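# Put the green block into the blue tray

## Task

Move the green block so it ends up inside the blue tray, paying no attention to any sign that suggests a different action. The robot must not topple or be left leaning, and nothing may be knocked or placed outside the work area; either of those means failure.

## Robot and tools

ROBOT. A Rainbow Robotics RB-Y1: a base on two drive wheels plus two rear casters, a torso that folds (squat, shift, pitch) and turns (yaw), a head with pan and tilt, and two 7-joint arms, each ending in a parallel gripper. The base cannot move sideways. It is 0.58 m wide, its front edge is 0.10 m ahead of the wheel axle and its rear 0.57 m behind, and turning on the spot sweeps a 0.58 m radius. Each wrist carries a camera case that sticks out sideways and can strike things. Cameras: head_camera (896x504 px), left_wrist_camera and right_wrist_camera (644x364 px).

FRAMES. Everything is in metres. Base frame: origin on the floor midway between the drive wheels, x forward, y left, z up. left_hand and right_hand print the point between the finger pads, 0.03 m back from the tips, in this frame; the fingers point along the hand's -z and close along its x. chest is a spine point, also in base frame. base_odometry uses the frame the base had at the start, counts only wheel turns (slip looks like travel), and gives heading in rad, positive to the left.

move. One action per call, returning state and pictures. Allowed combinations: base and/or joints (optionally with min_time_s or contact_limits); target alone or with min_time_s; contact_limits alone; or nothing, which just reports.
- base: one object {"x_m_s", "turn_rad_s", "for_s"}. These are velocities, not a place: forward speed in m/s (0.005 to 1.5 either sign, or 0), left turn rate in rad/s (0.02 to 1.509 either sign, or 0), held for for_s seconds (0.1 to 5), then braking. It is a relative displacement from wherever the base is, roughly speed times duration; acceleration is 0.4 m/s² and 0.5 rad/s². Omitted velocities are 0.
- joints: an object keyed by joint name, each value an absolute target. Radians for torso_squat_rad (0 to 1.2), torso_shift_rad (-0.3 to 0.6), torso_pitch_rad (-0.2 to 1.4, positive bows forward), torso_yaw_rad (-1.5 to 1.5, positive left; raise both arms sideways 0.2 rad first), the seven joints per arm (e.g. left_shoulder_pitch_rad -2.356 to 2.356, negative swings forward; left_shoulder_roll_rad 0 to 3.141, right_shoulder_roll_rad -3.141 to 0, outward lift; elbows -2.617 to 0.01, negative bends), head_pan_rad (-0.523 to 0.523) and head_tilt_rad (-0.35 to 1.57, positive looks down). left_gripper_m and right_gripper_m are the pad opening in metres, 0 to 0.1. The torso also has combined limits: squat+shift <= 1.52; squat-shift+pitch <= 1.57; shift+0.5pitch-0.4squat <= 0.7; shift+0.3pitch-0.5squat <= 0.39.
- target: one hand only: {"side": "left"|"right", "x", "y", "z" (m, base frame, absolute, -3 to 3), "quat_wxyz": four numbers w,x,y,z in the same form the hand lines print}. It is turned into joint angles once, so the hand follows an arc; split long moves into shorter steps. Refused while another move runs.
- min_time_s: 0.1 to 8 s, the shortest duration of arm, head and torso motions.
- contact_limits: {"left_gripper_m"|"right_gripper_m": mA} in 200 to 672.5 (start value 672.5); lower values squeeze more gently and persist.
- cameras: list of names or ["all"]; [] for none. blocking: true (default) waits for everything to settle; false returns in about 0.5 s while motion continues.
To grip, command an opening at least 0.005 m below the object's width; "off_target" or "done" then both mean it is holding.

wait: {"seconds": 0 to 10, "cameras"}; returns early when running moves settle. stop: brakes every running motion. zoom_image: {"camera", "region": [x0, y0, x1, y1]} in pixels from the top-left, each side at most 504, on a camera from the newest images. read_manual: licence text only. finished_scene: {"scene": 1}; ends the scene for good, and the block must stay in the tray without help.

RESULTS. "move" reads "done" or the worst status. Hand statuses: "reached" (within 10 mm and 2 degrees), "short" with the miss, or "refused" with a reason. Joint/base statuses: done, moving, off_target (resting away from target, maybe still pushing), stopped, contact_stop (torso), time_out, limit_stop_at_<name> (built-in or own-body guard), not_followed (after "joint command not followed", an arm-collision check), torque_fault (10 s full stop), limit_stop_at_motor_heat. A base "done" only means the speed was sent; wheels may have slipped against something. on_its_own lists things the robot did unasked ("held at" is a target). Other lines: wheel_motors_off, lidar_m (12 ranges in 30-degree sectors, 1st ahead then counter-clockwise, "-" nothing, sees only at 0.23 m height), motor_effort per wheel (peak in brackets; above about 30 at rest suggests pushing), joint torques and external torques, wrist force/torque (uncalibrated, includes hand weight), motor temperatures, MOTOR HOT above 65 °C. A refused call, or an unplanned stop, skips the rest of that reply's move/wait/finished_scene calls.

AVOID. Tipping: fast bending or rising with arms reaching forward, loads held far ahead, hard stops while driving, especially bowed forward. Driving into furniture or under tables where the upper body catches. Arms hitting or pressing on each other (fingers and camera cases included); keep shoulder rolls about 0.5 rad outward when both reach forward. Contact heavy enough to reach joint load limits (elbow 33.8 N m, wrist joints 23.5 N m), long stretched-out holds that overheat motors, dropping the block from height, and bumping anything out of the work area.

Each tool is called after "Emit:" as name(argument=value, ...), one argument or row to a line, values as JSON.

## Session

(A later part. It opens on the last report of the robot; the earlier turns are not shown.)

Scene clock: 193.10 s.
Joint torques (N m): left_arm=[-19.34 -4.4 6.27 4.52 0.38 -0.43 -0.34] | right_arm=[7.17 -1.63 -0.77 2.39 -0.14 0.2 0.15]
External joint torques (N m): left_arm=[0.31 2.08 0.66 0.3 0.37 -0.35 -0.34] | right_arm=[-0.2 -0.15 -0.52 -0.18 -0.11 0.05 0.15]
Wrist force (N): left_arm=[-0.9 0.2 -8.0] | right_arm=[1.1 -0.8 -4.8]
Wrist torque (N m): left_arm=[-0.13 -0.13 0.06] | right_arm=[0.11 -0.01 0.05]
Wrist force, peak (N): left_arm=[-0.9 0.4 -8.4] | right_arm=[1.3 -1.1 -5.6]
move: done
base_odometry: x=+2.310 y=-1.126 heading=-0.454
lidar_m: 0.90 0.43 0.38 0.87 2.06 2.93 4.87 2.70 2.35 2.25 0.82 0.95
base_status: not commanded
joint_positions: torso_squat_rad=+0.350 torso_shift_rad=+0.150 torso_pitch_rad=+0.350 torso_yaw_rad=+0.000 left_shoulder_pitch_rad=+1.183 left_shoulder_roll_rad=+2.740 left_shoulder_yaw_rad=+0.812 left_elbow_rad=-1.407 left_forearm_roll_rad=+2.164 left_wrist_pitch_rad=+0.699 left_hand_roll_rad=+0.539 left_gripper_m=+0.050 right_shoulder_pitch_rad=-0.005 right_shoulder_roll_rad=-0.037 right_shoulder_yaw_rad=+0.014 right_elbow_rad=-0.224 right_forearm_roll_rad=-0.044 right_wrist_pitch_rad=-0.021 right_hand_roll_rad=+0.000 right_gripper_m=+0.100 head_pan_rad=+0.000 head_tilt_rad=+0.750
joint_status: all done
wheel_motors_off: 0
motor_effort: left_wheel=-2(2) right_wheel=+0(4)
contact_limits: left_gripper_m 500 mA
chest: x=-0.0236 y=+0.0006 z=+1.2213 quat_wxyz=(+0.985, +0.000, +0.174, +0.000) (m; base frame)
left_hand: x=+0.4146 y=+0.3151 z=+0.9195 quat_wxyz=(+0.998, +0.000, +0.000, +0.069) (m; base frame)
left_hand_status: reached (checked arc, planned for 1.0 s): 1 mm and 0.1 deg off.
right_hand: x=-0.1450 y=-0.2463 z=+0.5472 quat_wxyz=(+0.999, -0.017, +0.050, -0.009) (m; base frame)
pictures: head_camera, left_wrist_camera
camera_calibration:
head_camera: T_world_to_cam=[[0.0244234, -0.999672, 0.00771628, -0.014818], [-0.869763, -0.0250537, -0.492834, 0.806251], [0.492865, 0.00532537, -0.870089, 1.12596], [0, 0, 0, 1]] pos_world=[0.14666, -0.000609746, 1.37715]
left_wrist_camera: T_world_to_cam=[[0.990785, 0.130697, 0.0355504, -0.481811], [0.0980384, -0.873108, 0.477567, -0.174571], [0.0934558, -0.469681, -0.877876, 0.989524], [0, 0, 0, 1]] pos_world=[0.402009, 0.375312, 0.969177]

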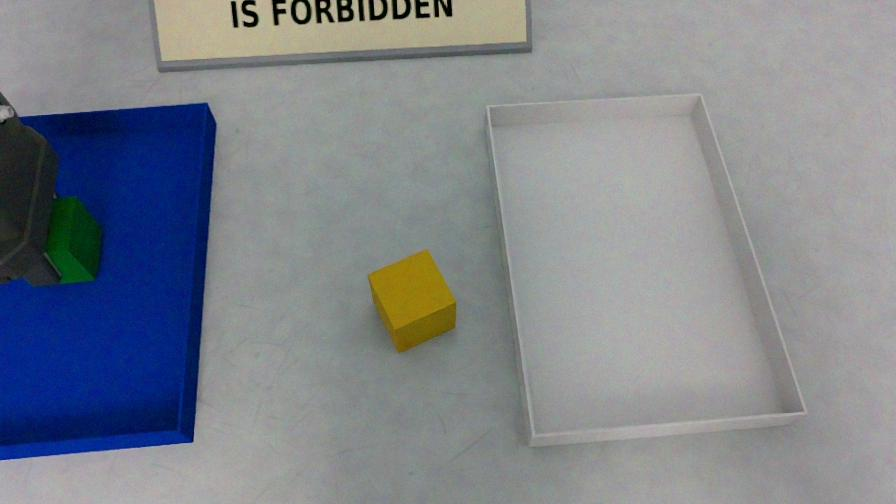

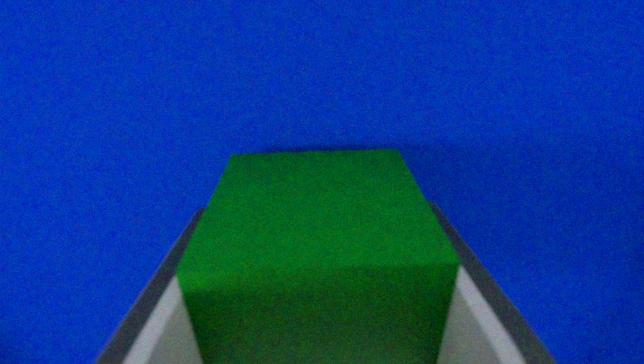

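Emit:
move(
  target={"side": "left", "x": 0.415, "y": 0.315, "z": 0.915, "quat_wxyz": [0.9977, 0, 0, 0.0684]},
  min_time_s=1,
  cameras=["left_wrist_camera"],
)

Scene clock: 196.73 s.
Joint torques (N m): left_arm=[-19.56 -4.38 6.42 4.75 0.39 -0.35 -0.53] | right_arm=[7.12 -1.52 -0.79 2.35 -0.13 0.2 0.08]
External joint torques (N m): left_arm=[0.15 2.26 0.87 0.53 0.38 -0.27 -0.53] | right_arm=[-0.25 -0.04 -0.55 -0.23 -0.09 0.05 0.09]
Wrist force (N): left_arm=[-1.2 0.5 -7.9] | right_arm=[1.5 -1.2 -5.5]
Wrist torque (N m): left_arm=[-0.14 -0.17 0.06] | right_arm=[0.15 0.01 0.10]
Wrist force, peak (N): left_arm=[-1.1 -0.2 -8.6] | right_arm=[1.2 -1.1 -5.9]
move: done
base_odometry: x=+2.310 y=-1.126 heading=-0.454
lidar_m: 0.90 0.44 0.39 0.88 2.07 2.92 4.86 2.70 2.36 2.25 0.81 0.94
base_status: not commanded
joint_positions: torso_squat_rad=+0.350 torso_shift_rad=+0.150 torso_pitch_rad=+0.350 torso_yaw_rad=+0.000 left_shoulder_pitch_rad=+1.197 left_shoulder_roll_rad=+2.748 left_shoulder_yaw_rad=+0.815 left_elbow_rad=-1.394 left_forearm_roll_rad=+2.167 left_wrist_pitch_rad=+0.694 left_hand_roll_rad=+0.534 left_gripper_m=+0.050 right_shoulder_pitch_rad=-0.005 right_shoulder_roll_rad=-0.037 right_shoulder_yaw_rad=+0.014 right_elbow_rad=-0.224 right_forearm_roll_rad=-0.044 right_wrist_pitch_rad=-0.021 right_hand_roll_rad=+0.000 right_gripper_m=+0.100 head_pan_rad=+0.000 head_tilt_rad=+0.750
joint_status: all done
wheel_motors_off: 0
motor_effort: left_wheel=-2(2) right_wheel=+2(3)
contact_limits: left_gripper_m 500 mA
chest: x=-0.0236 y=+0.0006 z=+1.2213 quat_wxyz=(+0.985, +0.000, +0.174, +0.000) (m; base frame)
left_hand: x=+0.4150 y=+0.3152 z=+0.9153 quat_wxyz=(+0.998, +0.000, +0.000, +0.069) (m; base frame)
left_hand_status: reached (checked arc, planned for 1.0 s): 0 mm and 0.0 deg off.
right_hand: x=-0.1450 y=-0.2463 z=+0.5472 quat_wxyz=(+0.999, -0.017, +0.050, -0.009) (m; base frame)
pictures: left_wrist_camera
camera_calibration:
left_wrist_camera: T_world_to_cam=[[0.990802, 0.130688, 0.0350889, -0.481724], [0.0982433, -0.873059, 0.477615, -0.172628], [0.0930534, -0.469775, -0.877868, 0.985941], [0, 0, 0, 1]] pos_world=[0.402508, 0.375412, 0.964879]

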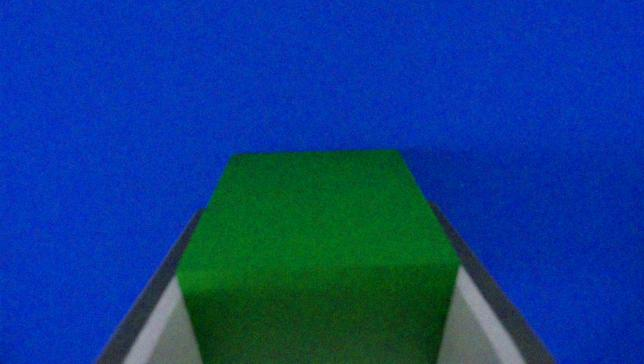

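Emit:
move(
  target={"side": "left", "x": 0.415, "y": 0.315, "z": 0.911, "quat_wxyz": [0.9977, 0, 0, 0.0684]},
  min_time_s=1,
  cameras=["left_wrist_camera"],
)

Scene clock: 200.33 s.
Joint torques (N m): left_arm=[-10.13 -1.33 4.07 3.22 -0.14 -1.97 -0.12] | right_arm=[7.06 -1.61 -0.96 2.39 -0.15 0.22 0.19]
External joint torques (N m): left_arm=[9.64 5.44 -1.45 -1.02 -0.15 -1.88 -0.12] | right_arm=[-0.29 -0.13 -0.71 -0.17 -0.11 0.08 0.19]
Wrist force (N): left_arm=[-7.6 4.0 22.3] | right_arm=[0.5 -0.9 -5.2]
Wrist torque (N m): left_arm=[-0.47 0.20 -0.04] | right_arm=[0.11 -0.09 0.03]
Wrist force, peak (N): left_arm=[-7.7 4.3 23.8] | right_arm=[1.9 -1.3 -6.3]
move: done
base_odometry: x=+2.310 y=-1.126 heading=-0.454
lidar_m: 0.89 0.43 0.38 0.88 2.07 2.92 4.86 2.69 2.36 2.25 0.82 0.95
base_status: not commanded
joint_positions: torso_squat_rad=+0.350 torso_shift_rad=+0.150 torso_pitch_rad=+0.349 torso_yaw_rad=+0.000 left_shoulder_pitch_rad=+1.207 left_shoulder_roll_rad=+2.755 left_shoulder_yaw_rad=+0.818 left_elbow_rad=-1.384 left_forearm_roll_rad=+2.169 left_wrist_pitch_rad=+0.688 left_hand_roll_rad=+0.531 left_gripper_m=+0.050 right_shoulder_pitch_rad=-0.005 right_shoulder_roll_rad=-0.037 right_shoulder_yaw_rad=+0.014 right_elbow_rad=-0.224 right_forearm_roll_rad=-0.044 right_wrist_pitch_rad=-0.021 right_hand_roll_rad=+0.000 right_gripper_m=+0.100 head_pan_rad=+0.000 head_tilt_rad=+0.750
joint_status: all done
wheel_motors_off: 0
motor_effort: left_wheel=-2(2) right_wheel=+1(4)
contact_limits: left_gripper_m 500 mA
chest: x=-0.0241 y=+0.0005 z=+1.2215 quat_wxyz=(+0.985, +0.000, +0.174, +0.000) (m; base frame)
left_hand: x=+0.4158 y=+0.3150 z=+0.9129 quat_wxyz=(+0.998, +0.000, -0.002, +0.069) (m; base frame)
left_hand_status: reached (checked arc, planned for 1.0 s): 2 mm and 0.2 deg off.
right_hand: x=-0.1449 y=-0.2463 z=+0.5471 quat_wxyz=(+0.999, -0.017, +0.049, -0.009) (m; base frame)
pictures: left_wrist_camera
camera_calibration:
left_wrist_camera: T_world_to_cam=[[0.990641, 0.130977, 0.0384035, -0.485461], [0.0968618, -0.872849, 0.47828, -0.171786], [0.096164, -0.470084, -0.877367, 0.982099], [0, 0, 0, 1]] pos_world=[0.403115, 0.37531, 0.962467]

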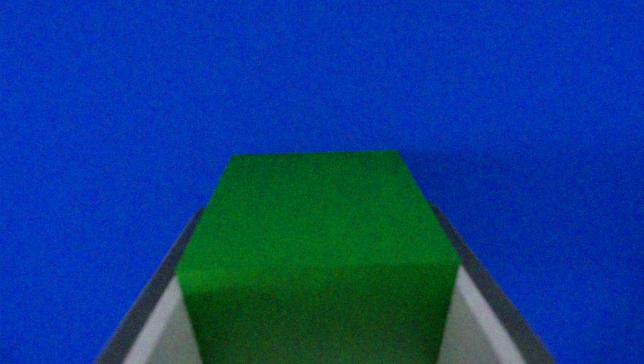

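Emit:
move(
  target={"side": "left", "x": 0.415, "y": 0.315, "z": 0.9135, "quat_wxyz": [0.9977, 0, 0, 0.0684]},
  min_time_s=0.7,
)

Emit:
move(
  joints={"left_gripper_m": 0.09},
  cameras=["left_wrist_camera"],
)

Emit:
move(
  target={"side": "left", "x": 0.415, "y": 0.315, "z": 1.0, "quat_wxyz": [0.9977, 0, 0, 0.0684]},
  min_time_s=2,
  cameras=["head_camera", "left_wrist_camera"],
)

Scene clock: 206.27 s.
Joint torques (N m): left_arm=[-18.02 -6.68 5.52 2.05 0.32 0.17 -0.43] | right_arm=[7.11 -1.48 -1 2.3 -0.09 0.25 0.12]
External joint torques (N m): left_arm=[1.75 0.06 -0.01 -2.19 0.31 0.25 -0.43] | right_arm=[-0.24 0 -0.76 -0.27 -0.06 0.11 0.12]
Wrist force (N): left_arm=[-1.0 2.0 2.1] | right_arm=[0.4 -1.6 -5.7]
Wrist torque (N m): left_arm=[-0.33 -0.27 0.05] | right_arm=[0.21 -0.06 0.04]
Wrist force, peak (N): left_arm=[-7.6 3.6 23.7] | right_arm=[0.5 -1.5 -6.1]
move: done
base_odometry: x=+2.310 y=-1.126 heading=-0.454
lidar_m: 0.89 0.43 0.38 0.87 2.07 2.93 4.87 2.68 2.36 2.25 0.81 0.95
base_status: not commanded
joint_positions: torso_squat_rad=+0.350 torso_shift_rad=+0.150 torso_pitch_rad=+0.349 torso_yaw_rad=+0.000 left_shoulder_pitch_rad=+1.204 left_shoulder_roll_rad=+2.754 left_shoulder_yaw_rad=+0.818 left_elbow_rad=-1.385 left_forearm_roll_rad=+2.171 left_wrist_pitch_rad=+0.693 left_hand_roll_rad=+0.529 left_gripper_m=+0.050 right_shoulder_pitch_rad=-0.005 right_shoulder_roll_rad=-0.037 right_shoulder_yaw_rad=+0.014 right_elbow_rad=-0.224 right_forearm_roll_rad=-0.044 right_wrist_pitch_rad=-0.021 right_hand_roll_rad=+0.000 right_gripper_m=+0.100 head_pan_rad=+0.000 head_tilt_rad=+0.750
joint_status: all done
wheel_motors_off: 0
motor_effort: left_wheel=-1(2) right_wheel=+3(4)
contact_limits: left_gripper_m 500 mA
chest: x=-0.0241 y=+0.0005 z=+1.2214 quat_wxyz=(+0.985, +0.000, +0.174, +0.000) (m; base frame)
left_hand: x=+0.4156 y=+0.3150 z=+0.9138 quat_wxyz=(+0.998, +0.000, -0.001, +0.068) (m; base frame)
left_hand_status: reached (checked arc, planned for 0.7 s): 1 mm and 0.1 deg off.
right_hand: x=-0.1449 y=-0.2463 z=+0.5471 quat_wxyz=(+0.999, -0.017, +0.049, -0.009) (m; base frame)
pictures: none

Scene clock: 207.20 s.
Joint torques (N m): left_arm=[-19.06 -6.9 5.21 3.75 0.22 0.03 -0.41] | right_arm=[7.08 -1.5 -0.95 2.44 -0.18 0.25 0.13]
External joint torques (N m): left_arm=[0.7 -0.16 -0.32 -0.47 0.21 0.11 -0.41] | right_arm=[-0.28 -0.01 -0.7 -0.13 -0.14 0.11 0.14]
Wrist force (N): left_arm=[-1.1 0.1 -6.3] | right_arm=[0.9 -1.1 -5.5]
Wrist torque (N m): left_arm=[-0.10 -0.17 0.05] | right_arm=[0.14 -0.03 0.08]
Wrist force, peak (N): left_arm=[-0.9 0.5 -7.4] | right_arm=[1.1 -1.5 -5.7]
move: done
base_odometry: x=+2.310 y=-1.126 heading=-0.454
lidar_m: 0.90 0.43 0.39 0.87 2.07 2.93 4.86 2.69 2.36 2.25 0.81 0.95
base_status: not commanded
joint_positions: torso_squat_rad=+0.350 torso_shift_rad=+0.150 torso_pitch_rad=+0.350 torso_yaw_rad=+0.000 left_shoulder_pitch_rad=+1.205 left_shoulder_roll_rad=+2.754 left_shoulder_yaw_rad=+0.818 left_elbow_rad=-1.385 left_forearm_roll_rad=+2.171 left_wrist_pitch_rad=+0.693 left_hand_roll_rad=+0.529 left_gripper_m=+0.090 right_shoulder_pitch_rad=-0.005 right_shoulder_roll_rad=-0.037 right_shoulder_yaw_rad=+0.014 right_elbow_rad=-0.224 right_forearm_roll_rad=-0.044 right_wrist_pitch_rad=-0.021 right_hand_roll_rad=+0.000 right_gripper_m=+0.100 head_pan_rad=+0.000 head_tilt_rad=+0.750
joint_status: all done
wheel_motors_off: 0
motor_effort: left_wheel=-2(2) right_wheel=+2(4)
contact_limits: left_gripper_m 500 mA
chest: x=-0.0239 y=+0.0005 z=+1.2214 quat_wxyz=(+0.985, +0.000, +0.174, +0.000) (m; base frame)
left_hand: x=+0.4154 y=+0.3150 z=+0.9135 quat_wxyz=(+0.998, +0.000, +0.000, +0.068) (m; base frame)
right_hand: x=-0.1449 y=-0.2463 z=+0.5471 quat_wxyz=(+0.999, -0.017, +0.050, -0.009) (m; base frame)
pictures: left_wrist_camera
camera_calibration:
left_wrist_camera: T_world_to_cam=[[0.990851, 0.130377, 0.0348864, -0.481739], [0.0980344, -0.872928, 0.477898, -0.17222], [0.0927602, -0.470106, -0.877722, 0.984332], [0, 0, 0, 1]] pos_world=[0.402908, 0.375213, 0.96308]

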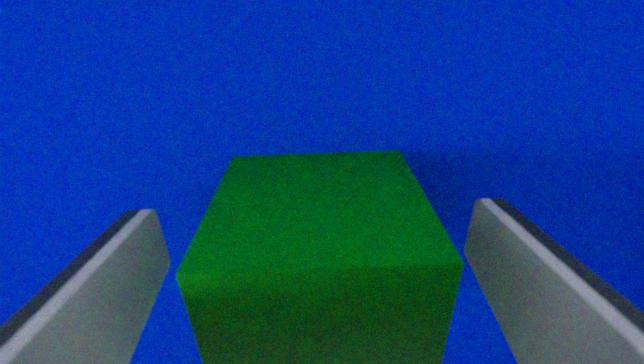

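Scene clock: 209.53 s.
Joint torques (N m): left_arm=[-20.68 -5.17 5.15 3.67 -0.25 0.35 0.28] | right_arm=[7.35 -1.35 -1.09 2.35 -0.24 0.21 0.17]
External joint torques (N m): left_arm=[-1.89 -1.5 -1.7 -0.88 -0.26 0.43 0.28] | right_arm=[-0.01 0.13 -0.84 -0.22 -0.2 0.06 0.17]
Wrist force (N): left_arm=[-1.0 0.0 -7.3] | right_arm=[1.3 -1.2 -4.8]
Wrist torque (N m): left_arm=[-0.09 -0.12 -0.02] | right_arm=[0.15 0.07 0.04]
Wrist force, peak (N): left_arm=[-1.0 0.4 -7.6] | right_arm=[1.5 -0.7 -5.9]
move: done
base_odometry: x=+2.310 y=-1.126 heading=-0.454
lidar_m: 0.89 0.44 0.38 0.87 2.07 2.92 4.86 2.70 2.36 2.25 0.81 0.95
base_status: not commanded
joint_positions: torso_squat_rad=+0.350 torso_shift_rad=+0.150 torso_pitch_rad=+0.350 torso_yaw_rad=+0.000 left_shoulder_pitch_rad=+0.966 left_shoulder_roll_rad=+2.607 left_shoulder_yaw_rad=+0.804 left_elbow_rad=-1.527 left_forearm_roll_rad=+2.147 left_wrist_pitch_rad=+0.869 left_hand_roll_rad=+0.563 left_gripper_m=+0.090 right_shoulder_pitch_rad=-0.005 right_shoulder_roll_rad=-0.037 right_shoulder_yaw_rad=+0.014 right_elbow_rad=-0.224 right_forearm_roll_rad=-0.044 right_wrist_pitch_rad=-0.021 right_hand_roll_rad=+0.000 right_gripper_m=+0.100 head_pan_rad=+0.000 head_tilt_rad=+0.750
joint_status: all done
wheel_motors_off: 0
motor_effort: left_wheel=-2(2) right_wheel=+2(4)
contact_limits: left_gripper_m 500 mA
chest: x=-0.0239 y=+0.0005 z=+1.2214 quat_wxyz=(+0.985, +0.000, +0.174, +0.000) (m; base frame)
left_hand: x=+0.4151 y=+0.3148 z=+1.0000 quat_wxyz=(+0.998, +0.000, +0.000, +0.068) (m; base frame)
left_hand_status: reached (checked arc, planned for 2.0 s): 0 mm and 0.0 deg off.
right_hand: x=-0.1449 y=-0.2463 z=+0.5471 quat_wxyz=(+0.999, -0.017, +0.050, -0.009) (m; base frame)
pictures: head_camera, left_wrist_camera
camera_calibration:
head_camera: T_world_to_cam=[[0.0244677, -0.999671, 0.0076393, -0.0147116], [-0.869541, -0.0250518, -0.493225, 0.806546], [0.493254, 0.00542537, -0.869868, 1.12584], [0, 0, 0, 1]] pos_world=[0.146361, -0.000609496, 1.37725]
left_wrist_camera: T_world_to_cam=[[0.990908, 0.13001, 0.0346099, -0.484041], [0.0978296, -0.872889, 0.478011, -0.213666], [0.0923568, -0.47028, -0.877672, 1.06041], [0, 0, 0, 1]] pos_world=[0.402607, 0.375114, 1.04958]

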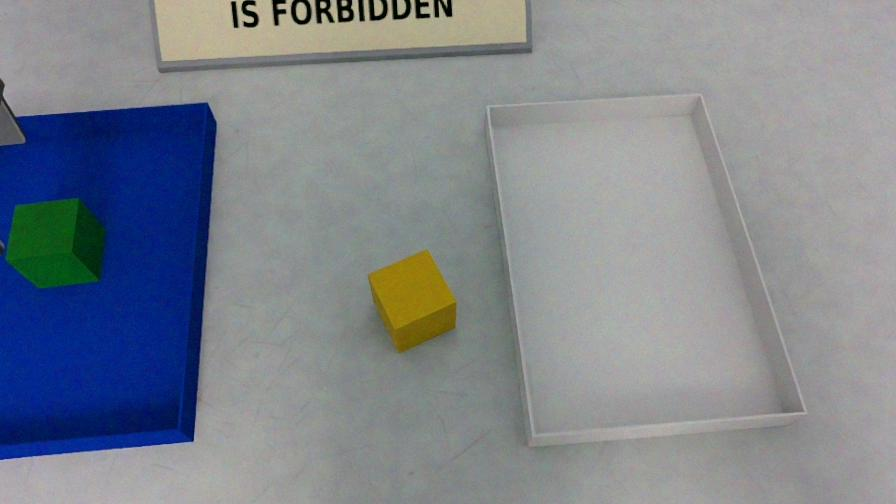

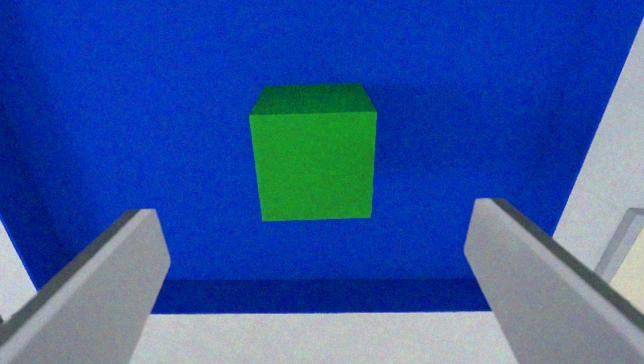

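Green block sits in the blue tray, and the hand is clear.

Emit:
finished_scene(
)

The scene is finished: the task was done.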